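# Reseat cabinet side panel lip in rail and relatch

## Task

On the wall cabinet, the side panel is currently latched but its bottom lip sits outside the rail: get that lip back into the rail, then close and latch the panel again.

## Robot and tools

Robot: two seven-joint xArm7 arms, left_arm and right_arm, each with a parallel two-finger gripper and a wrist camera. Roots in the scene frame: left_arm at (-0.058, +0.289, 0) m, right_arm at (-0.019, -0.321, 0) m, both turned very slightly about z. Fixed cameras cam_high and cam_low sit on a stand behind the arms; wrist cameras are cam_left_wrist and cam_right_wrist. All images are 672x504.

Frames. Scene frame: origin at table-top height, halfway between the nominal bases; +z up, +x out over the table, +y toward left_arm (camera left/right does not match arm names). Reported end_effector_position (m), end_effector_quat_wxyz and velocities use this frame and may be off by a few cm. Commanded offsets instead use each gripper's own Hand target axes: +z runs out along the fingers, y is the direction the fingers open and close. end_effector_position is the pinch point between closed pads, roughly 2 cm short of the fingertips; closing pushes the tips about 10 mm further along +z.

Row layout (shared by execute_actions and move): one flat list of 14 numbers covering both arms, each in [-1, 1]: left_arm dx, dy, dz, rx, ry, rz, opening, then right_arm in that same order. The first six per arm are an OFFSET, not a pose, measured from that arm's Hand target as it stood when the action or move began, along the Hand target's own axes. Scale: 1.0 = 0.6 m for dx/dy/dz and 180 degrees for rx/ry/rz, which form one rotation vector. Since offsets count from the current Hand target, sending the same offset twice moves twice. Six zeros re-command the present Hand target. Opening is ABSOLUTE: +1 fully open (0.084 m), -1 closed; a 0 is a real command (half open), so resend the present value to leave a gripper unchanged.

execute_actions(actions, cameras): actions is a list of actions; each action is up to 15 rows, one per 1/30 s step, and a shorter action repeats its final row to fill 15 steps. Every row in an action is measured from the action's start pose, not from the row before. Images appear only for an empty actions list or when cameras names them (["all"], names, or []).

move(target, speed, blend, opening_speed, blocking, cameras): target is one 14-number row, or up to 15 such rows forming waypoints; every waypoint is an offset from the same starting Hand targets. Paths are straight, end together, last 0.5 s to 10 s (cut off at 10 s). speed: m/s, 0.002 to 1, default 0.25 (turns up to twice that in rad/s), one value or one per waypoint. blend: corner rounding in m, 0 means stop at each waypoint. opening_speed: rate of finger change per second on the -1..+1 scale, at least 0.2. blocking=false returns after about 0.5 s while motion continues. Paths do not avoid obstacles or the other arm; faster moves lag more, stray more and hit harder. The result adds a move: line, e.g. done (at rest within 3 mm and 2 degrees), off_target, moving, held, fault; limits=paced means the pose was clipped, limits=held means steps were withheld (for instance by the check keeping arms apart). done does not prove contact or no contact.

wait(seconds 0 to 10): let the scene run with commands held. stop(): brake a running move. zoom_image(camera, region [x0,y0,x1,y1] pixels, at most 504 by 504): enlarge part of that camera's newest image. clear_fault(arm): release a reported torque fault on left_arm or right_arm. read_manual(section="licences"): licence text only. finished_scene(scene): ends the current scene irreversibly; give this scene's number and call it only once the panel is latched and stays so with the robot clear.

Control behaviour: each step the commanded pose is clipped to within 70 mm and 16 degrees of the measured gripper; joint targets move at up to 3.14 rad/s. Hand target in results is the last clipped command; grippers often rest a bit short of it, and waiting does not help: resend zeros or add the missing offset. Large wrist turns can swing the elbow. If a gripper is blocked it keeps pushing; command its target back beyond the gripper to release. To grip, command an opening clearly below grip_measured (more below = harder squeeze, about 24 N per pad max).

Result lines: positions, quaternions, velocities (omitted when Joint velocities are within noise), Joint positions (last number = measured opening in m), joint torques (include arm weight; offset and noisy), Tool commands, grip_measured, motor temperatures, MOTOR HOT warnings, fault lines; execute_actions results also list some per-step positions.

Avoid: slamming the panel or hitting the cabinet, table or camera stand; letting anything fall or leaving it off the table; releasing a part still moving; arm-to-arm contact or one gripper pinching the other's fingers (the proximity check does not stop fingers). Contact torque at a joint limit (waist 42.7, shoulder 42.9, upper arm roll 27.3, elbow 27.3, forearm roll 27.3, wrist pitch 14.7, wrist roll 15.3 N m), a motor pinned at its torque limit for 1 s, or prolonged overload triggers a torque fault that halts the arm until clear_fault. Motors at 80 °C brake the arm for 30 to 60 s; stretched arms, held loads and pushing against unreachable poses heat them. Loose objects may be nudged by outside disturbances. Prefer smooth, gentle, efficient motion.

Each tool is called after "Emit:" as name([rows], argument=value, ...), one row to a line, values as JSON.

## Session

Emit:
execute_actions(actions=[])

Emit:
zoom_image(camera="cam_high", region=[180, 120, 440, 380])

Scene clock: 0.00 s.
left_arm: end_effector_position=(+0.6409, +0.6427, +0.1628) grip_measured=+1.00 end_effector_quat_wxyz=(-0.285, +0.787, +0.440, +0.325) | right_arm: end_effector_position=(+0.6434, -0.2659, +0.2820) grip_measured=+1.00 end_effector_quat_wxyz=(+0.033, +0.894, -0.440, +0.081)
Joint positions: left_arm=[0.192 0.883 0.313 1.917 0.815 0.642 -1.308 0.084] | right_arm=[0.227 0.637 -0.067 2.131 -0.106 1.396 1.051 0.084]
Joint velocities: within noise
Joint torques (N m): no reading
Motor temperatures (°C): left_arm=[29 36 34 32 26 37 36] | right_arm=[32 35 33 37 33 33 32]
Hand target: left_arm +0.6409, +0.6427, +0.1628; -0.285, +0.787, +0.440, +0.325 | right_arm +0.6434, -0.2659, +0.2820; +0.033, +0.894, -0.440, +0.081
Tool commands: left_gripper/opening=+1.0 right_gripper/opening=+1.0
camera_calibration:
cam_left_wrist: T_world_to_cam=[[0.875533, -0.436736, -0.206648, -0.20543], [-0.398925, -0.412142, -0.819144, 0.740345], [0.272582, 0.799625, -0.535069, -0.477883], [0, 0, 0, 1]] pos_world=[0.605466, 0.597536, 0.308298]
cam_right_wrist: T_world_to_cam=[[-0.794526, -0.605115, -0.0506364, 0.402819], [-0.565762, 0.767977, -0.300206, 0.73998], [0.220547, -0.209874, -0.952529, 0.194226], [0, 0, 0, 1]] pos_world=[0.695867, -0.283773, 0.42755]

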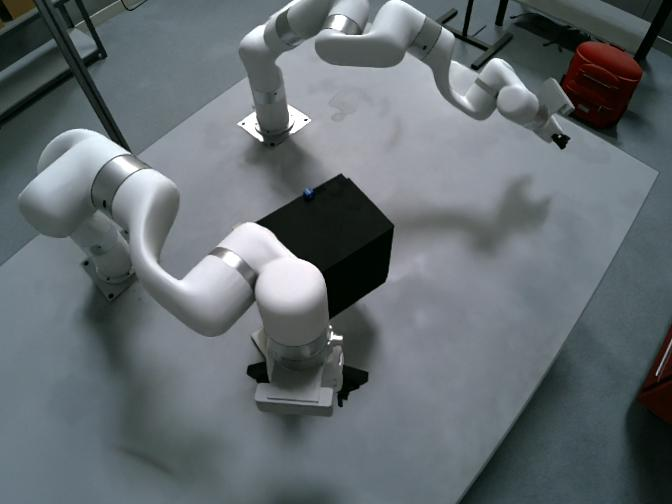

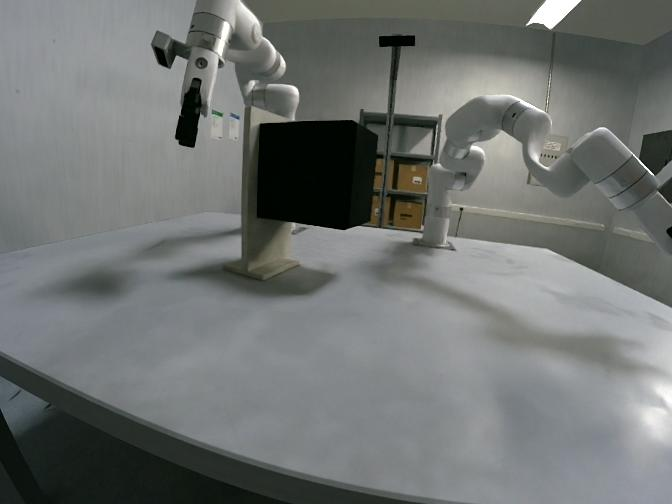

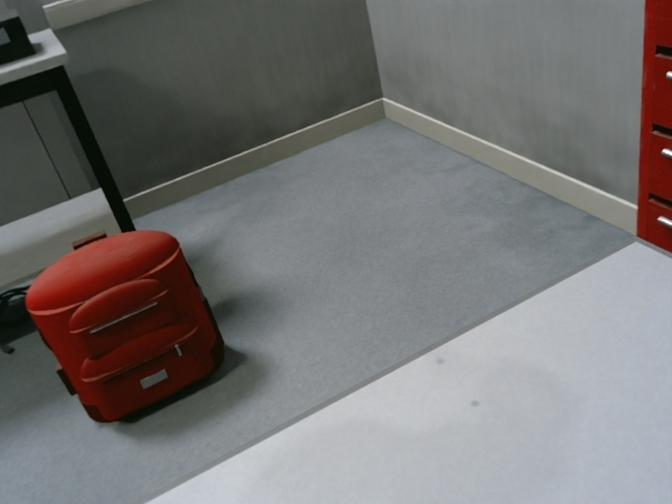

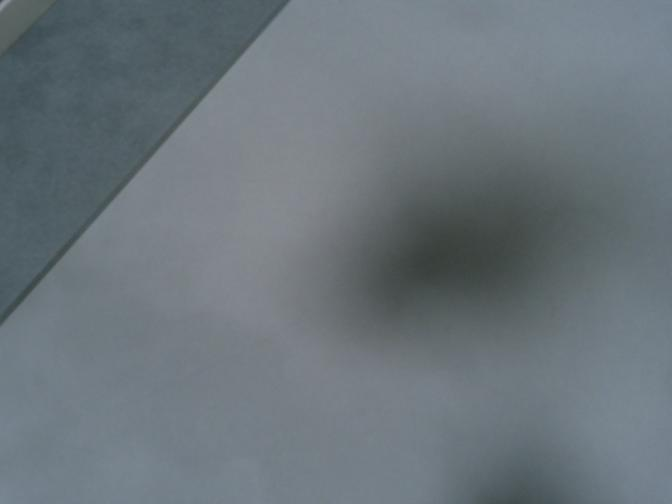

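Scaled by 1.938 from the camera's 672x504 image, which has a finer 960x720 frame.

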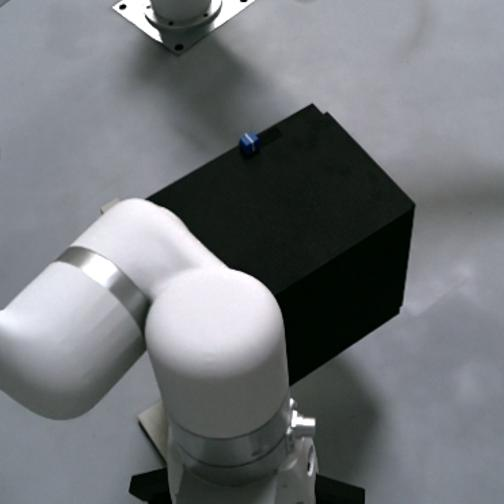

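Emit:
move([
  [-0.045,-0.045,-0.385,0.04,-0.073,-0.144,-0.3, 0.0015,0.2365,-0.1687,0,0,0,-0.2],
  [-0.0907,-0.0903,-0.7708,0.0803,-0.1457,-0.2888,-0.3, -0.3727,0.4643,-0.2715,0.0894,0.1568,-0.2023,-0.2],
], speed=0.4, blend=[0.05,0], cameras=["cam_high","cam_right_wrist"])

Scene clock: 100.73 s.
left_arm: end_effector_position=(+0.4510, +0.2994, +0.4195) grip_measured=-0.32 end_effector_quat_wxyz=(-0.104, +0.527, +0.824, +0.180) | right_arm: end_effector_position=(+0.2700, -0.2399, +0.4004) grip_measured=-0.21 end_effector_quat_wxyz=(+0.039, +0.935, -0.106, +0.337)
Joint positions: left_arm=[-0.263 0.173 0.14 1.823 0.396 1.697 -2.131 0.03] | right_arm=[0.432 -1.066 0.133 0.592 -0.345 1.127 0.768 0.035]
Joint torques (N m): left_arm=[-2.18 -18.31 -0.09 11.18 -0.16 -0.73 -0.34] | right_arm=[1.79 0.95 0.01 12.5 0.5 -1.1 -0.5]
Hand target: left_arm +0.4510, +0.2994, +0.4195; -0.104, +0.527, +0.824, +0.180 | right_arm +0.2700, -0.2399, +0.4004; +0.039, +0.935, -0.106, +0.337
Off the commanded pose: left_arm 0.000 m, 0 deg | right_arm 0.000 m, 0 deg.
move: done
camera_calibration:
cam_right_wrist: T_world_to_cam=[[-0.210543, -0.976916, -0.0361469, -0.124788], [-0.659505, 0.169235, -0.732402, 0.598984], [0.721613, -0.130363, -0.679912, 0.169517], [0, 0, 0, 1]] pos_world=[0.246434, -0.201178, 0.549443]
Images, in order (width x height): cam_high 672x504, cam_right_wrist 672x504.

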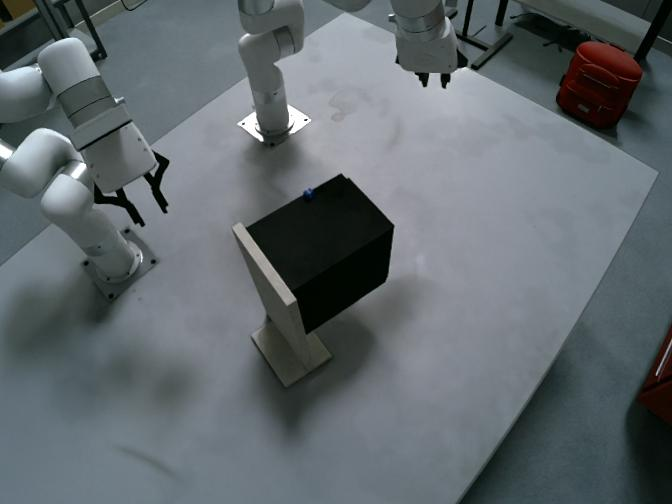

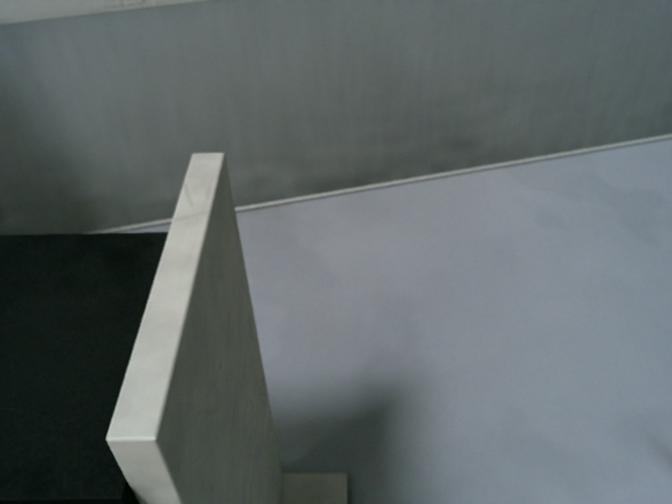

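Emit:
move([
  [-0.4217,-0.2228,-0.268,0.0805,-0.1453,-0.2881,-0.3, -0.1958,-0.3752,0.2062,-0.2183,0.2185,-0.4643,-0.2],
], speed=0.4, cameras=["all"])

Scene clock: 121.57 s.
left_arm: end_effector_position=(+0.4337, -0.0270, +0.4497) grip_measured=-0.32 end_effector_quat_wxyz=(+0.103, +0.128, +0.986, -0.013) | right_arm: end_effector_position=(+0.3092, -0.0181, +0.2299) grip_measured=-0.21 end_effector_quat_wxyz=(+0.553, +0.553, +0.440, +0.440)
Joint positions: left_arm=[-0.571 0.332 0.02 2.133 0.063 1.605 -3.474 0.03] | right_arm=[-0.465 -0.491 1.79 0.652 -1.35 1.14 0.996 0.035]
Joint torques (N m): left_arm=[-2.12 -20.74 -0.42 10.89 1.49 -1.85 -0.48] | right_arm=[-1.84 7.02 -6.28 8.86 0.23 1.71 -0.42]
Hand target: left_arm +0.4337, -0.0270, +0.4497; +0.103, +0.128, +0.986, -0.013 | right_arm +0.3092, -0.0181, +0.2300; +0.553, +0.553, +0.440, +0.440
Off the commanded pose: left_arm 0.000 m, 0 deg | right_arm 0.000 m, 0 deg.
move: done
camera_calibration:
cam_left_wrist: T_world_to_cam=[[0.288776, 0.956951, -0.0291996, -0.0448612], [0.953167, -0.284502, 0.102623, -0.380881], [0.0898975, -0.057467, -0.994292, 0.53023], [0, 0, 0, 1]] pos_world=[0.328332, -0.0349609, 0.56498]
cam_right_wrist: T_world_to_cam=[[0.0343466, -0.0208657, 0.999192, -0.202478], [-0.0962123, -0.995207, -0.0174752, 0.10287], [0.994768, -0.0955344, -0.0361895, -0.17773], [0, 0, 0, 1]] pos_world=[0.193652, 0.0811732, 0.19768]

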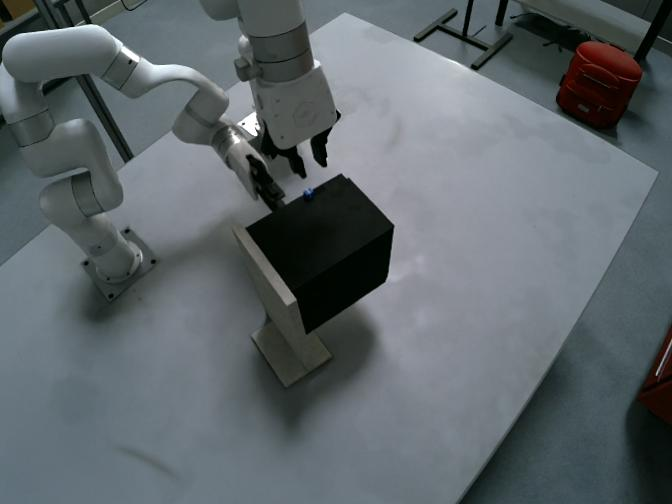

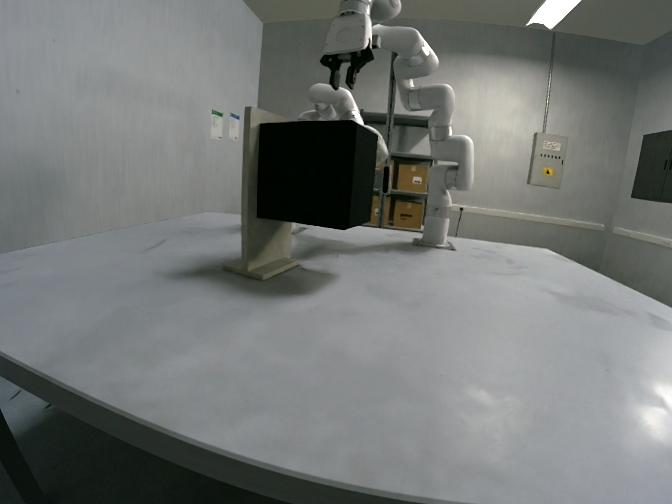

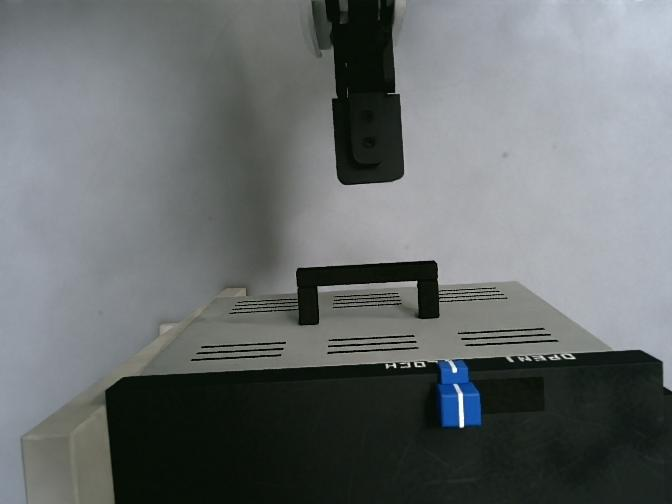

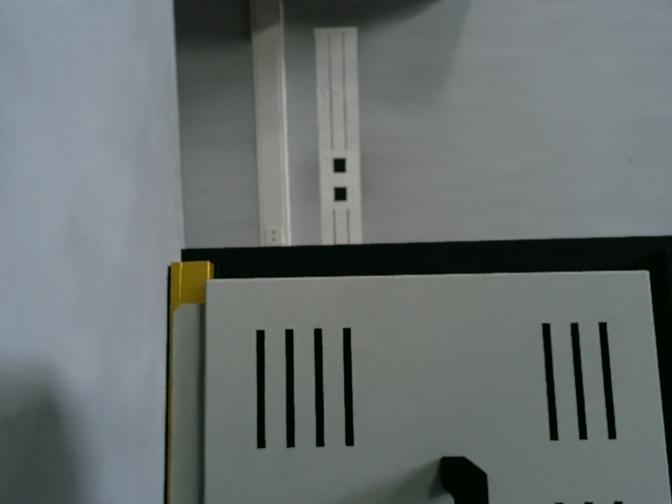

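Emit:
zoom_image(camera="cam_left_wrist", region=[260, 240, 500, 440])

Emit:
zoom_image(camera="cam_left_wrist", region=[0, 260, 240, 504])

Emit:
zoom_image(camera="cam_left_wrist", region=[480, 260, 672, 460])

Emit:
zoom_image(camera="cam_right_wrist", region=[400, 420, 520, 504])

Scaled by 2.100 from the camera's 672x504 image, which has a finer 960x720 frame.

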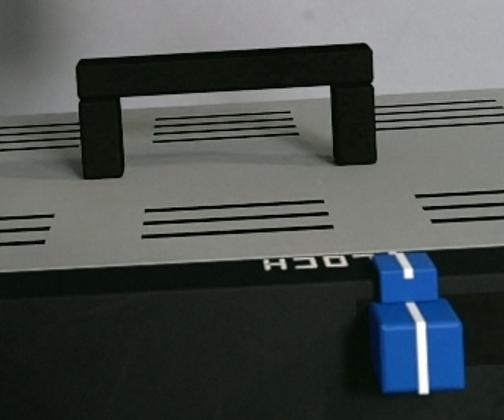

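Scaled by 2.066 from the camera's 672x504 image, which has a finer 960x720 frame.

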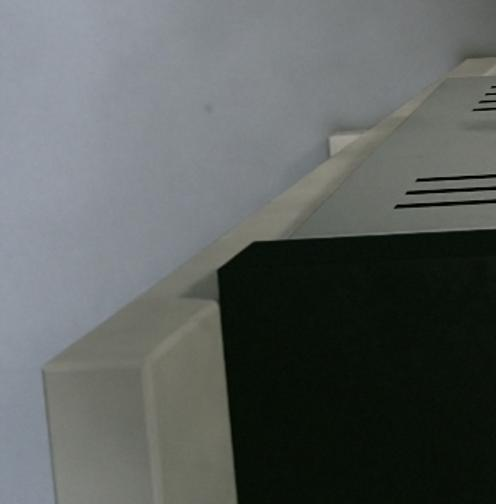

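Scaled by 2.520 from the camera's 672x504 image, which has a finer 960x720 frame.

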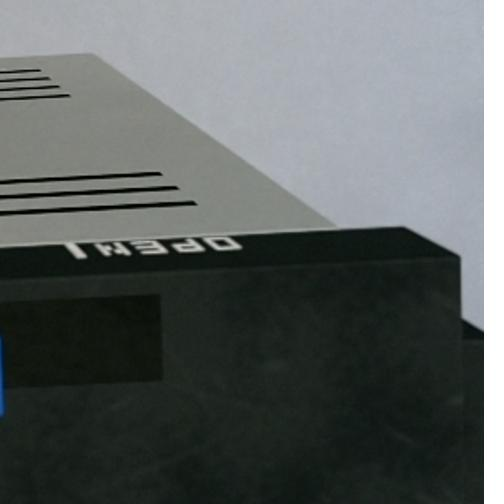

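Scaled by 4.200 from the camera's 672x504 image, which has a finer 960x720 frame.

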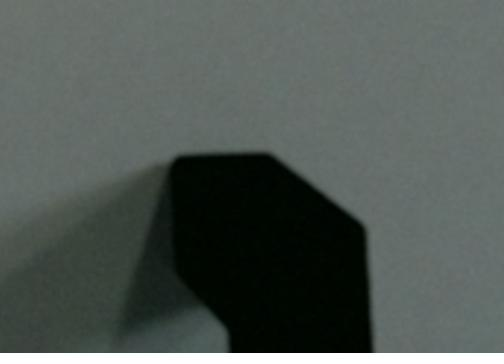

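Emit:
zoom_image(camera="cam_left_wrist", region=[310, 80, 430, 200])

Emit:
zoom_image(camera="cam_right_wrist", region=[150, 240, 270, 340])

Emit:
zoom_image(camera="cam_left_wrist", region=[400, 340, 580, 440])

Scaled by 4.200 from the camera's 672x504 image, which has a finer 960x720 frame.

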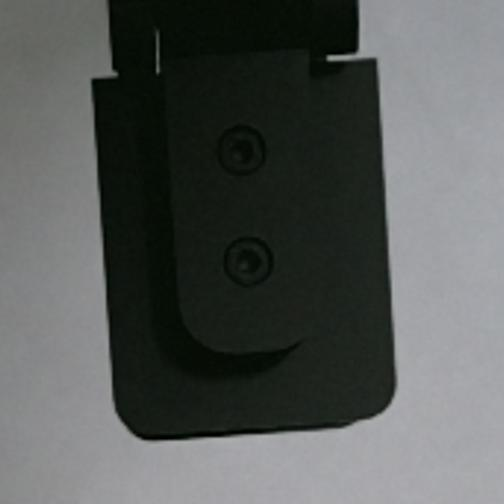

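Scaled by 4.200 from the camera's 672x504 image, which has a finer 960x720 frame.

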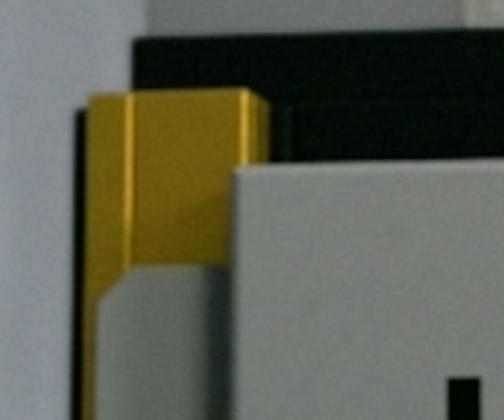

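Scaled by 2.800 from the camera's 672x504 image, which has a finer 960x720 frame.

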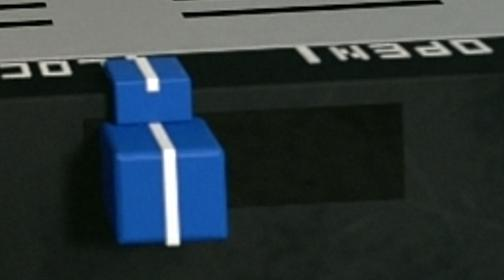

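Emit:
move([
  [0.0728,-0.0015,0.1483,-0.00156,0,-0.00734,-0.3, -0.0092,0,0.1113,0.015,-0.0014,0,-0.2],
  [0.0728,-0.0015,0.1483,-0.00156,0,-0.00734,-0.3, -0.0092,0,0.1113,0.015,-0.0014,0,-1],
], speed=0.12, opening_speed=1.0, cameras=["all"])

Emit:
zoom_image(camera="cam_high", region=[250, 140, 370, 230])

Scene clock: 183.53 s.
left_arm: end_effector_position=(+0.4100, -0.0216, +0.3536) grip_measured=-0.32 end_effector_quat_wxyz=(+0.103, +0.116, +0.988, -0.012) | right_arm: end_effector_position=(+0.3731, -0.0386, +0.2301) grip_measured=-0.80 end_effector_quat_wxyz=(+0.541, +0.567, +0.449, +0.429)
Joint positions: left_arm=[-0.587 0.127 0.015 1.572 0.08 1.253 -3.543 0.03] | right_arm=[-0.64 -0.483 1.742 0.675 -1.516 0.99 1.027 0.009]
Joint torques (N m): left_arm=[-2.22 -21.32 -0.48 11.28 1.49 -1.85 -0.36] | right_arm=[-7.1 15.37 -1.48 -0.68 2.33 -5.27 0.24]
Hand target: left_arm +0.4100, -0.0216, +0.3536; +0.103, +0.116, +0.988, -0.012 | right_arm +0.3731, -0.0385, +0.2299; +0.541, +0.567, +0.449, +0.428
Off the commanded pose: left_arm 0.000 m, 0 deg | right_arm 0.000 m, 0 deg.
move: done
camera_calibration:
cam_left_wrist: T_world_to_cam=[[0.266167, 0.963487, -0.0291127, -0.0366386], [0.959596, -0.26199, 0.102652, -0.349078], [0.0912766, -0.055259, -0.994291, 0.436605], [0, 0, 0, 1]] pos_world=[0.304874, -0.0320277, 0.46888]
cam_right_wrist: T_world_to_cam=[[0.0794197, -0.0315093, 0.996343, -0.221833], [-0.101825, -0.994529, -0.0233354, 0.0921301], [0.991627, -0.0995991, -0.0821936, -0.231584], [0, 0, 0, 1]] pos_world=[0.256644, 0.0615706, 0.204137]

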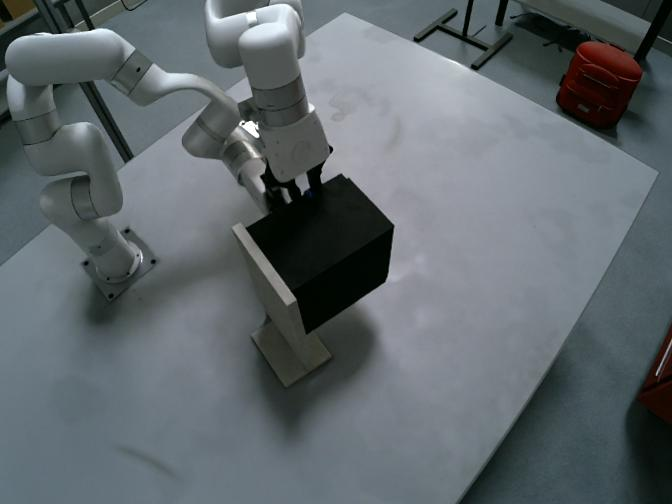

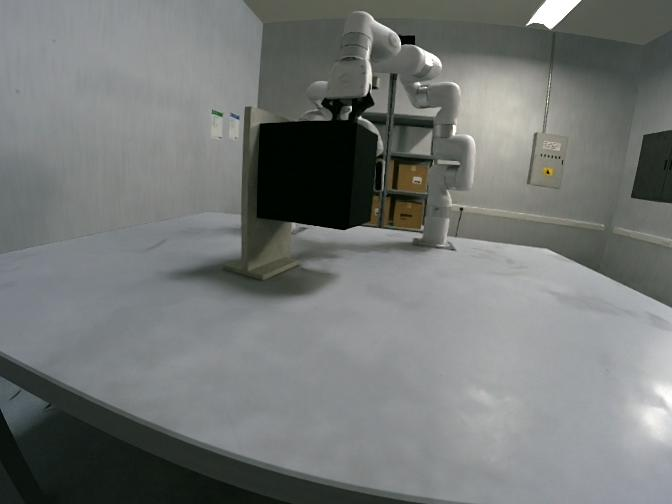

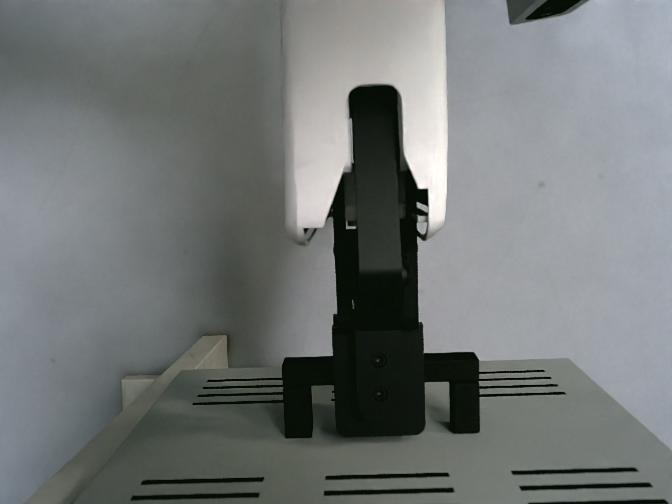

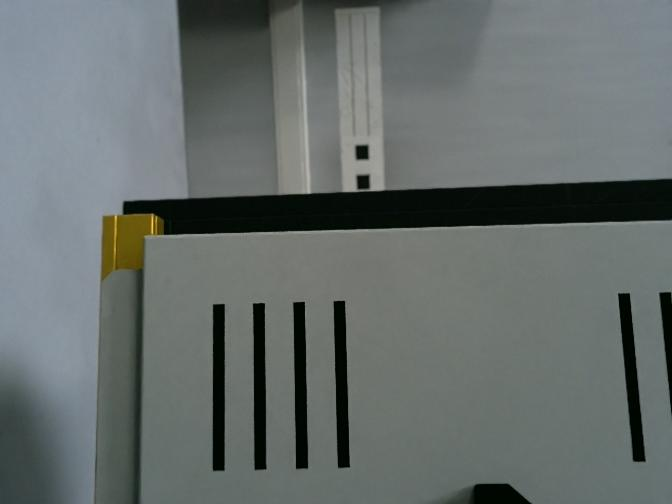

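Scaled by 4.200 from the camera's 672x504 image, which has a finer 960x720 frame.

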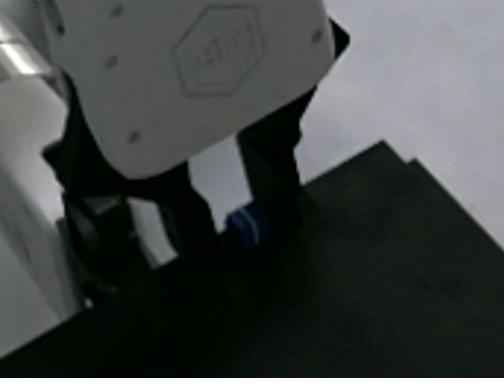

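Emit:
move([
  [0,0,0,0,0,0,-0.9, 0,0.0006,0,0,0,0,-1],
  [0,0.0375,0,0,0,0,-0.9, 0,0.0006,0,0,0,0,-1],
], speed=0.06, opening_speed=1.5, cameras=["cam_high","cam_left_wrist","cam_right_wrist"])

Emit:
zoom_image(camera="cam_high", region=[250, 140, 370, 230])

Scene clock: 193.93 s.
left_arm: end_effector_position=(+0.4152, +0.0003, +0.3536) grip_measured=-0.69 end_effector_quat_wxyz=(+0.103, +0.116, +0.988, -0.012) | right_arm: end_effector_position=(+0.3731, -0.0386, +0.2302) grip_measured=-0.80 end_effector_quat_wxyz=(+0.541, +0.567, +0.449, +0.428)
Joint positions: left_arm=[-0.563 0.098 0.033 1.535 0.071 1.242 -3.5 0.014] | right_arm=[-0.639 -0.481 1.74 0.675 -1.516 0.99 1.026 0.009]
Joint torques (N m): left_arm=[3.95 -21.39 2.15 10.73 -0.75 -1.09 0.82] | right_arm=[1.89 6.23 -8.57 10.44 -1.76 2.31 0.01]
Hand target: left_arm +0.4152, +0.0003, +0.3536; +0.103, +0.116, +0.988, -0.012 | right_arm +0.3731, -0.0385, +0.2303; +0.541, +0.567, +0.449, +0.428
Off the commanded pose: left_arm 0.000 m, 0 deg | right_arm 0.000 m, 0 deg.
move: done
camera_calibration:
cam_left_wrist: T_world_to_cam=[[0.266072, 0.963513, -0.0291214, -0.0589927], [0.959622, -0.261895, 0.102649, -0.348363], [0.0912774, -0.0552576, -0.994291, 0.437335], [0, 0, 0, 1]] pos_world=[0.310074, -0.010228, 0.46888]
cam_right_wrist: T_world_to_cam=[[0.0804068, -0.0316899, 0.996258, -0.222251], [-0.101656, -0.994544, -0.0234308, 0.0920025], [0.991565, -0.099392, -0.0831896, -0.231271], [0, 0, 0, 1]] pos_world=[0.256544, 0.0614708, 0.204336]
Images, in order (width x height): cam_high 672x504, cam_left_wrist 672x504, cam_right_wrist 672x504.

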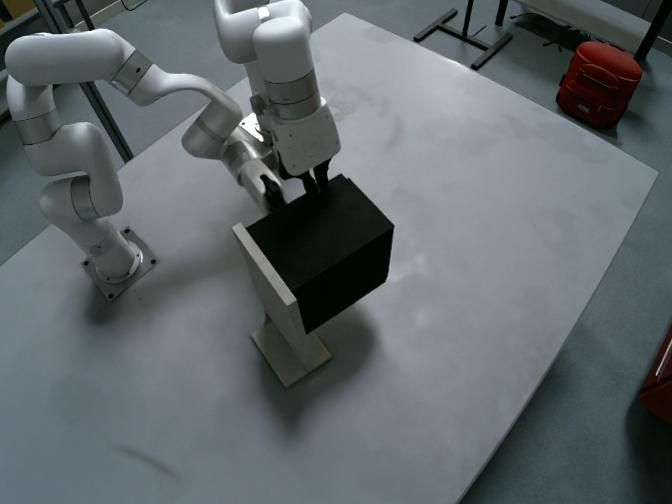

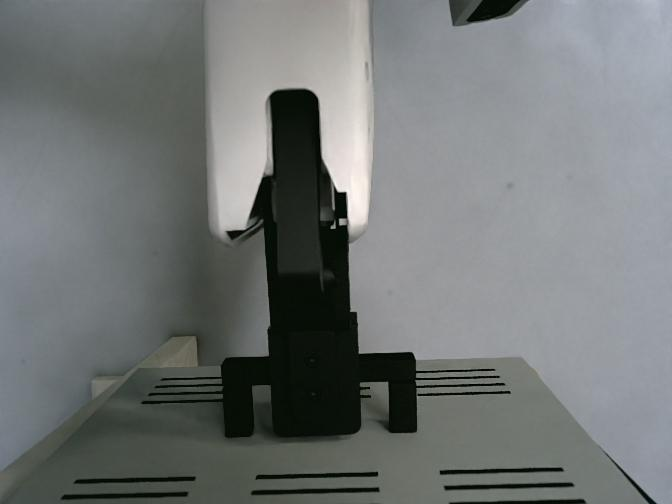

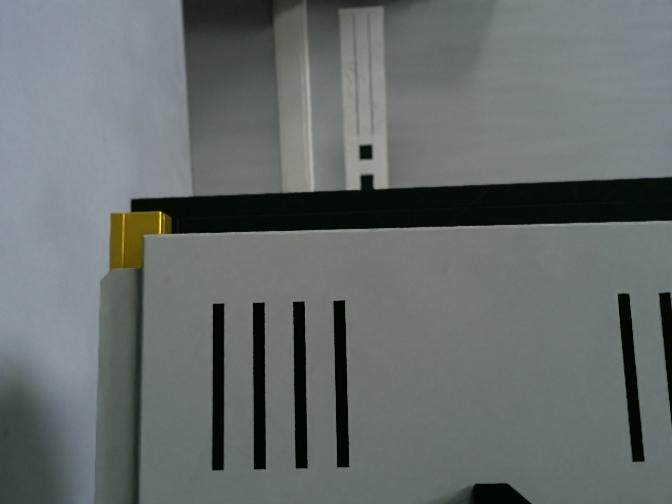

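Scaled by 4.200 from the camera's 672x504 image, which has a finer 960x720 frame.

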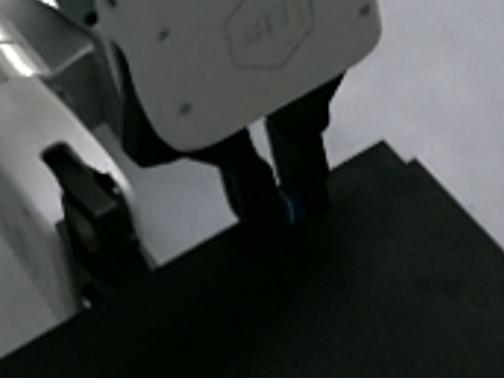

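Emit:
move([
  [0,0,0,0,0,0,-0.3, 0,0,0,0,0,0,-1],
  [0,0,-0.0833,0,0,0,-0.3, 0,-0.0025,-0.05327,-0.015,0,0,-1],
  [-0.013,0.2882,-0.0763,0.2236,0.0093,-0.0444,-0.3, 0,-0.0025,-0.05327,-0.015,0,0,-1],
  [0.0032,0.297,0.261,0.4471,0.0186,-0.0887,-0.3, 0,0.02132,-0.03605,-0.0678,0,0,-1],
  [0.0128,0.221,0.3678,0.4471,0.0186,-0.0887,-0.3, 0,0.02132,-0.03605,-0.0678,0,0,-1],
], speed=0.35, blend=[0,0.01,0.05,0.03,0], cameras=["all"])

Emit:
zoom_image(camera="cam_left_wrist", region=[290, 290, 480, 430])

Emit:
zoom_image(camera="cam_left_wrist", region=[0, 230, 360, 400])

Scene clock: 239.40 s.
left_arm: end_effector_position=(+0.4831, +0.1206, +0.1362) grip_measured=-0.32 end_effector_quat_wxyz=(-0.025, +0.028, +0.755, -0.655) | right_arm: end_effector_position=(+0.3526, -0.0337, +0.2441) grip_measured=-0.80 end_effector_quat_wxyz=(+0.598, +0.507, +0.401, +0.474)
Joint positions: left_arm=[-0.003 0.772 0.248 1.452 -1.43 1.723 -2.223 0.03] | right_arm=[-0.642 -0.655 1.85 0.673 -1.465 1.11 1.128 0.009]
Joint torques (N m): left_arm=[-2.31 -25.19 1.09 9.29 -2.88 0.74 0.53] | right_arm=[-1.92 9.02 -9.54 8.34 -2.35 2.72 0.18]
Hand target: left_arm +0.4831, +0.1206, +0.1362; -0.025, +0.028, +0.755, -0.655 | right_arm +0.3526, -0.0337, +0.2441; +0.598, +0.507, +0.401, +0.474
Off the commanded pose: left_arm 0.000 m, 0 deg | right_arm 0.000 m, 0 deg.
move: done
camera_calibration:
cam_left_wrist: T_world_to_cam=[[0.036677, 0.102282, -0.994079, 0.146736], [0.982955, -0.183019, 0.0174355, -0.36883], [-0.180152, -0.977774, -0.107252, 0.343158], [0, 0, 0, 1]] pos_world=[0.418982, 0.25302, 0.189103]
cam_right_wrist: T_world_to_cam=[[-0.126876, 0.0170952, 0.991771, -0.158557], [-0.0996138, -0.995016, 0.00440767, 0.0876601], [0.986904, -0.0982348, 0.127947, -0.259237], [0, 0, 0, 1]] pos_world=[0.244457, 0.0644677, 0.190035]

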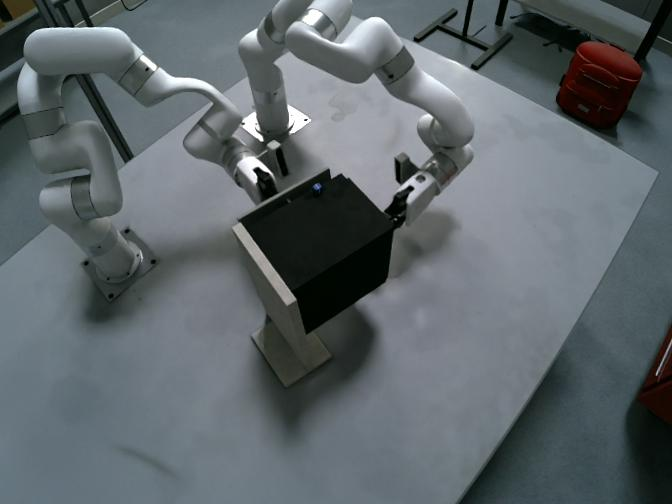

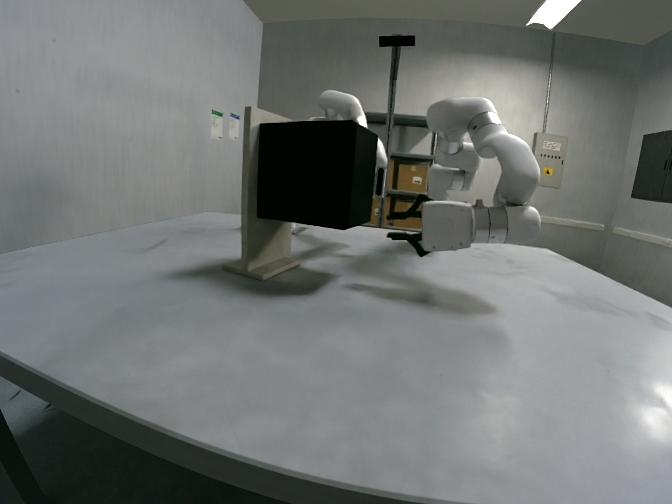

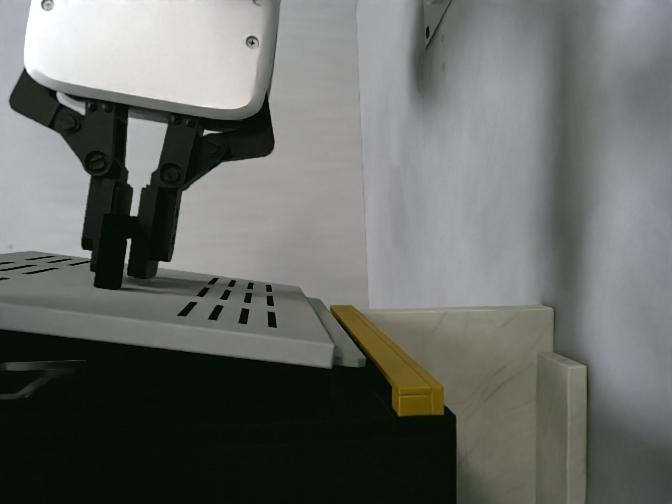

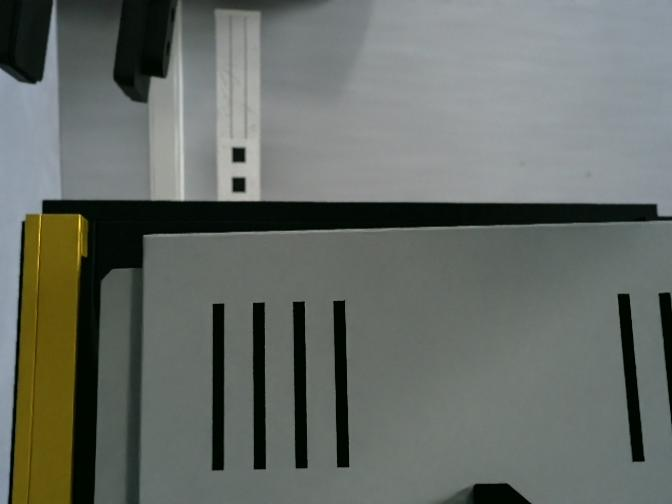

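Scaled by 2.653 from the camera's 672x504 image, which has a finer 960x720 frame.

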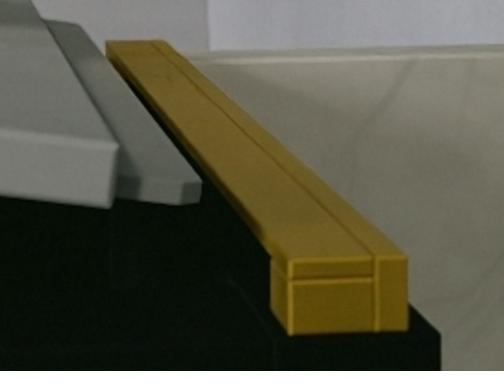

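Scaled by 1.400 from the camera's 672x504 image, which has a finer 960x720 frame.

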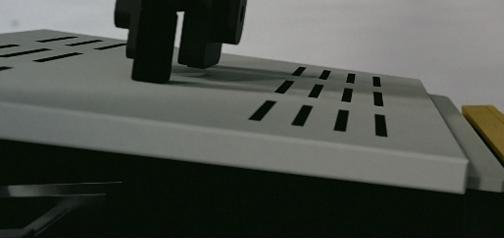

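Emit:
zoom_image(camera="cam_left_wrist", region=[300, 290, 400, 375])

Emit:
zoom_image(camera="cam_right_wrist", region=[0, 200, 160, 340])

Emit:
zoom_image(camera="cam_right_wrist", region=[0, 364, 160, 504])

Scaled by 5.040 from the camera's 672x504 image, which has a finer 960x720 frame.

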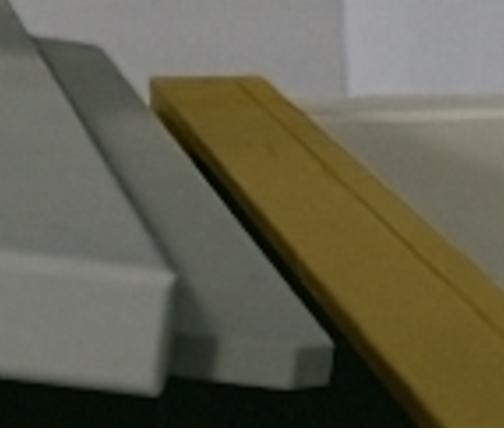

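Scaled by 3.150 from the camera's 672x504 image, which has a finer 960x720 frame.

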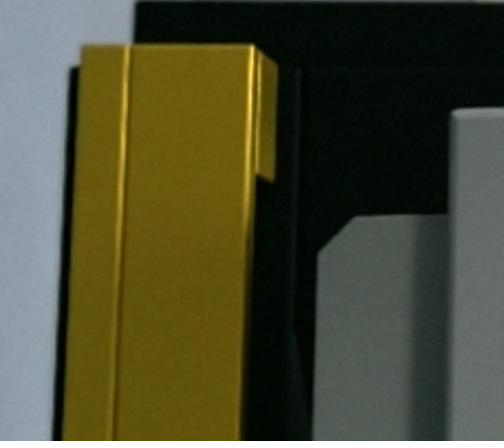

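Scaled by 3.150 from the camera's 672x504 image, which has a finer 960x720 frame.

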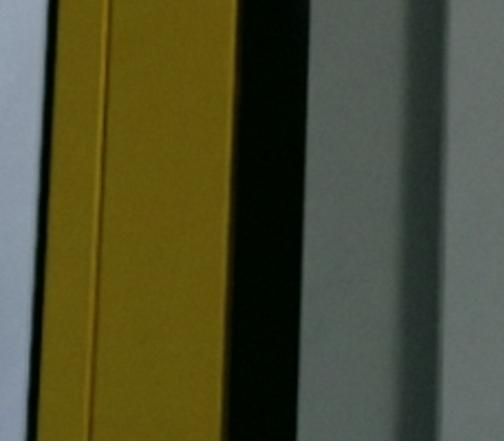

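Emit:
move([
  [0,0,0,0,0,0,-0.3, 0.001,-0.00563,0.02052,-0.0089,-0.00384,-0.00064,-1],
  [0,0,0,0,0,0,-0.3, 0.001,-0.01598,0.01879,-0.0089,-0.00384,-0.00064,-1],
], speed=0.05, blend=[0.002,0], cameras=["cam_high","cam_left_wrist","cam_right_wrist"])

Emit:
zoom_image(camera="cam_left_wrist", region=[300, 290, 400, 375])

Emit:
zoom_image(camera="cam_left_wrist", region=[350, 330, 460, 430])

Emit:
zoom_image(camera="cam_left_wrist", region=[0, 230, 360, 400])

Emit:
zoom_image(camera="cam_high", region=[220, 150, 360, 250])

Scene clock: 312.00 s.
left_arm: end_effector_position=(+0.4831, +0.1206, +0.1362) grip_measured=-0.32 end_effector_quat_wxyz=(-0.025, +0.028, +0.755, -0.655) | right_arm: end_effector_position=(+0.3651, -0.0361, +0.2365) grip_measured=-0.80 end_effector_quat_wxyz=(+0.608, +0.501, +0.391, +0.476)
Joint positions: left_arm=[-0.003 0.772 0.248 1.452 -1.43 1.723 -2.223 0.03] | right_arm=[-0.725 -0.721 1.902 0.702 -1.463 1.093 1.166 0.009]
Joint torques (N m): left_arm=[-2.09 -25.49 1.2 9.1 -2.82 0.73 0.42] | right_arm=[-3.25 10.28 -11.2 7.3 0.06 1.88 0.24]
Hand target: left_arm +0.4831, +0.1206, +0.1362; -0.025, +0.028, +0.755, -0.655 | right_arm +0.3651, -0.0360, +0.2365; +0.608, +0.501, +0.391, +0.476
Off the commanded pose: left_arm 0.000 m, 0 deg | right_arm 0.000 m, 0 deg.
move: done
camera_calibration:
cam_left_wrist: T_world_to_cam=[[0.0365592, 0.102202, -0.994092, 0.146809], [0.982941, -0.183102, 0.0173245, -0.368783], [-0.18025, -0.977767, -0.107152, 0.343179], [0, 0, 0, 1]] pos_world=[0.418982, 0.25302, 0.189103]
cam_right_wrist: T_world_to_cam=[[-0.153485, 0.0250556, 0.987833, -0.138412], [-0.111993, -0.993678, 0.00780292, 0.0903423], [0.981784, -0.109433, 0.155321, -0.275801], [0, 0, 0, 1]] pos_world=[0.259651, 0.0630575, 0.17886]
Images, in order (width x height): cam_high 672x504, cam_left_wrist 672x504, cam_right_wrist 672x504.

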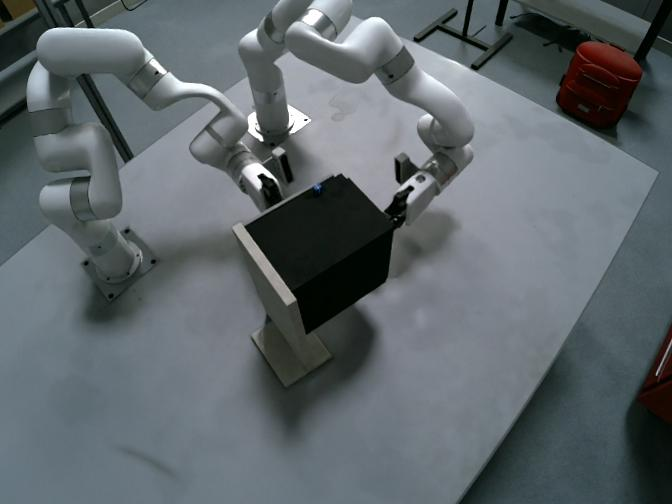

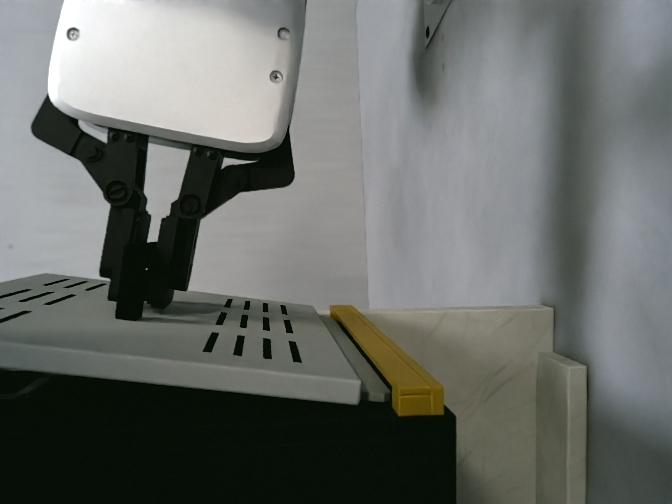

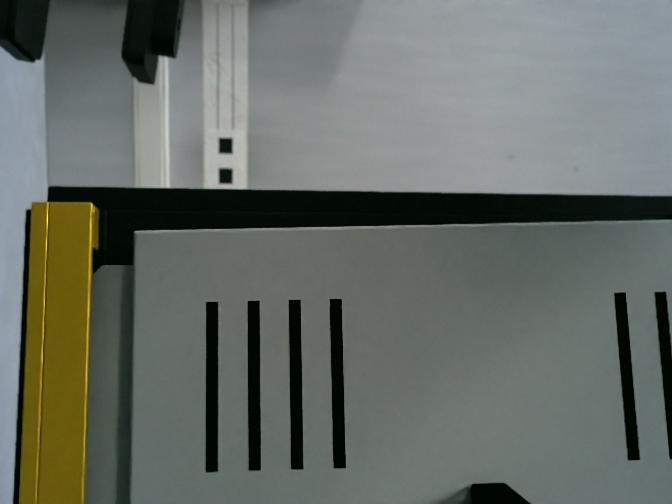

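Scaled by 5.040 from the camera's 672x504 image, which has a finer 960x720 frame.

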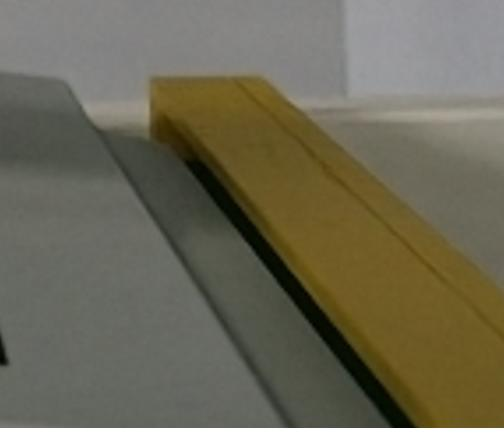

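Scaled by 4.582 from the camera's 672x504 image, which has a finer 960x720 frame.

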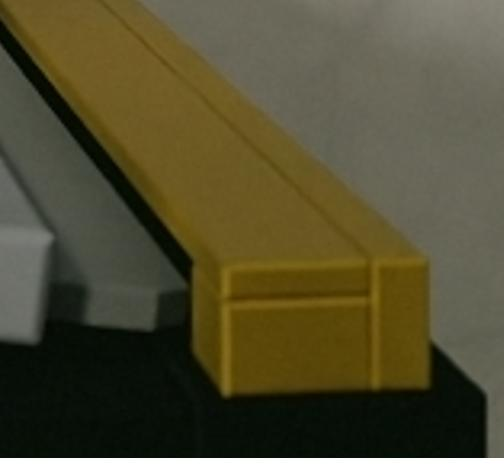

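Scaled by 1.400 from the camera's 672x504 image, which has a finer 960x720 frame.

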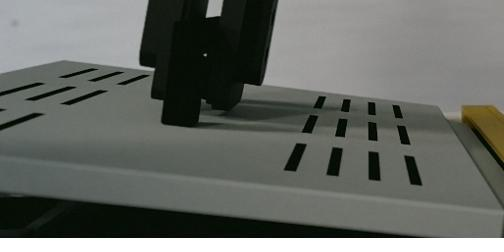

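Scaled by 3.600 from the camera's 672x504 image, which has a finer 960x720 frame.

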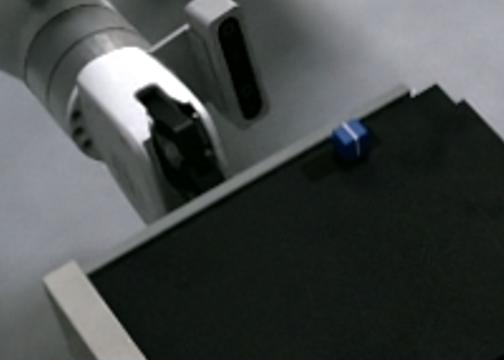

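Emit:
move(target=[0,0,0,0,0,0,-0.3, 0,-0.00239,-0.00862,-0.01667,0,0,-1], speed=0.05, cameras=["cam_left_wrist"])

Emit:
zoom_image(camera="cam_left_wrist", region=[350, 330, 460, 430])

Emit:
zoom_image(camera="cam_left_wrist", region=[0, 230, 360, 400])

Scene clock: 336.63 s.
left_arm: end_effector_position=(+0.4831, +0.1206, +0.1362) grip_measured=-0.32 end_effector_quat_wxyz=(-0.025, +0.028, +0.755, -0.655) | right_arm: end_effector_position=(+0.3605, -0.0349, +0.2341) grip_measured=-0.80 end_effector_quat_wxyz=(+0.621, +0.485, +0.379, +0.486)
Joint positions: left_arm=[-0.003 0.772 0.248 1.452 -1.43 1.723 -2.223 0.03] | right_arm=[-0.739 -0.776 1.943 0.71 -1.439 1.122 1.196 0.009]
Joint torques (N m): left_arm=[-2.11 -25.01 1.07 9.1 -2.83 0.85 0.36] | right_arm=[-2.91 11.42 -12.29 6.62 -0.06 3.24 0.09]
Hand target: left_arm +0.4831, +0.1206, +0.1362; -0.025, +0.028, +0.755, -0.655 | right_arm +0.3605, -0.0349, +0.2341; +0.621, +0.485, +0.379, +0.486
Off the commanded pose: left_arm 0.000 m, 0 deg | right_arm 0.000 m, 0 deg.
move: done
camera_calibration:
cam_left_wrist: T_world_to_cam=[[0.0365592, 0.102202, -0.994092, 0.146809], [0.982941, -0.183102, 0.0173245, -0.368783], [-0.18025, -0.977767, -0.107152, 0.343179], [0, 0, 0, 1]] pos_world=[0.418982, 0.25302, 0.189103]
Images, in order (width x height): cam_left_wrist 672x504.

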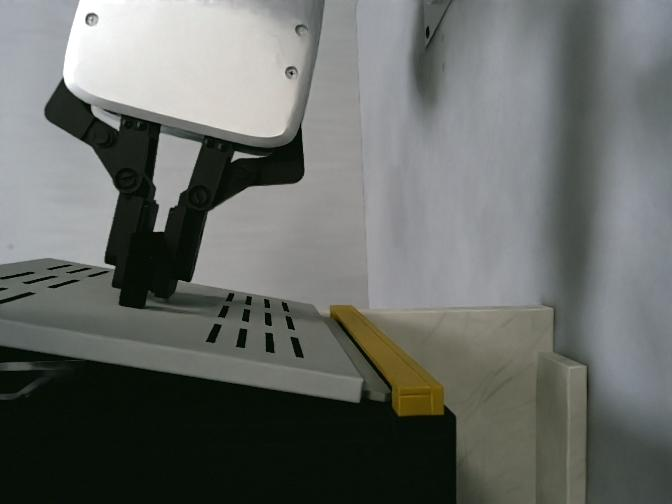

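Scaled by 4.582 from the camera's 672x504 image, which has a finer 960x720 frame.

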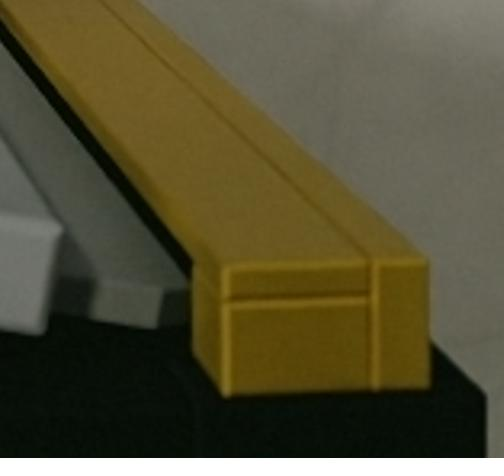

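Scaled by 1.400 from the camera's 672x504 image, which has a finer 960x720 frame.

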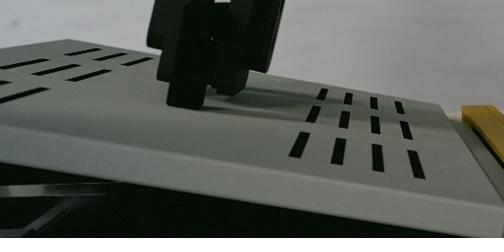

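Emit:
move(target=[0,0,0,0,0,0,-0.3,0,-0.01293,-0.00325,0,0,0,-1], speed=0.03, cameras=["cam_left_wrist"])

Scene clock: 355.50 s.
left_arm: end_effector_position=(+0.4831, +0.1206, +0.1362) grip_measured=-0.32 end_effector_quat_wxyz=(-0.025, +0.028, +0.755, -0.655) | right_arm: end_effector_position=(+0.3605, -0.0349, +0.2261) grip_measured=-0.80 end_effector_quat_wxyz=(+0.621, +0.485, +0.379, +0.486)
Joint positions: left_arm=[-0.003 0.772 0.248 1.452 -1.43 1.723 -2.223 0.03] | right_arm=[-0.758 -0.796 1.968 0.716 -1.428 1.118 1.211 0.009]
Joint torques (N m): left_arm=[-1.68 -25.67 1.07 9.26 -2.67 0.89 0.11] | right_arm=[-3.19 11.63 -12.2 6.16 0.22 1.96 0.19]
Hand target: left_arm +0.4831, +0.1206, +0.1362; -0.025, +0.028, +0.755, -0.655 | right_arm +0.3605, -0.0349, +0.2261; +0.621, +0.485, +0.379, +0.486
Off the commanded pose: left_arm 0.000 m, 0 deg | right_arm 0.000 m, 0 deg.
move: done
camera_calibration:
cam_left_wrist: T_world_to_cam=[[0.0365592, 0.102202, -0.994092, 0.146809], [0.982941, -0.183102, 0.0173245, -0.368783], [-0.18025, -0.977767, -0.107152, 0.343179], [0, 0, 0, 1]] pos_world=[0.418982, 0.25302, 0.189103]
Images, in order (width x height): cam_left_wrist 672x504.

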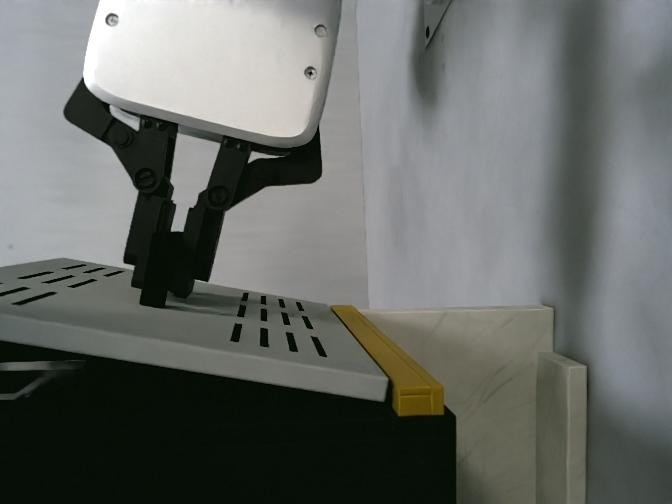

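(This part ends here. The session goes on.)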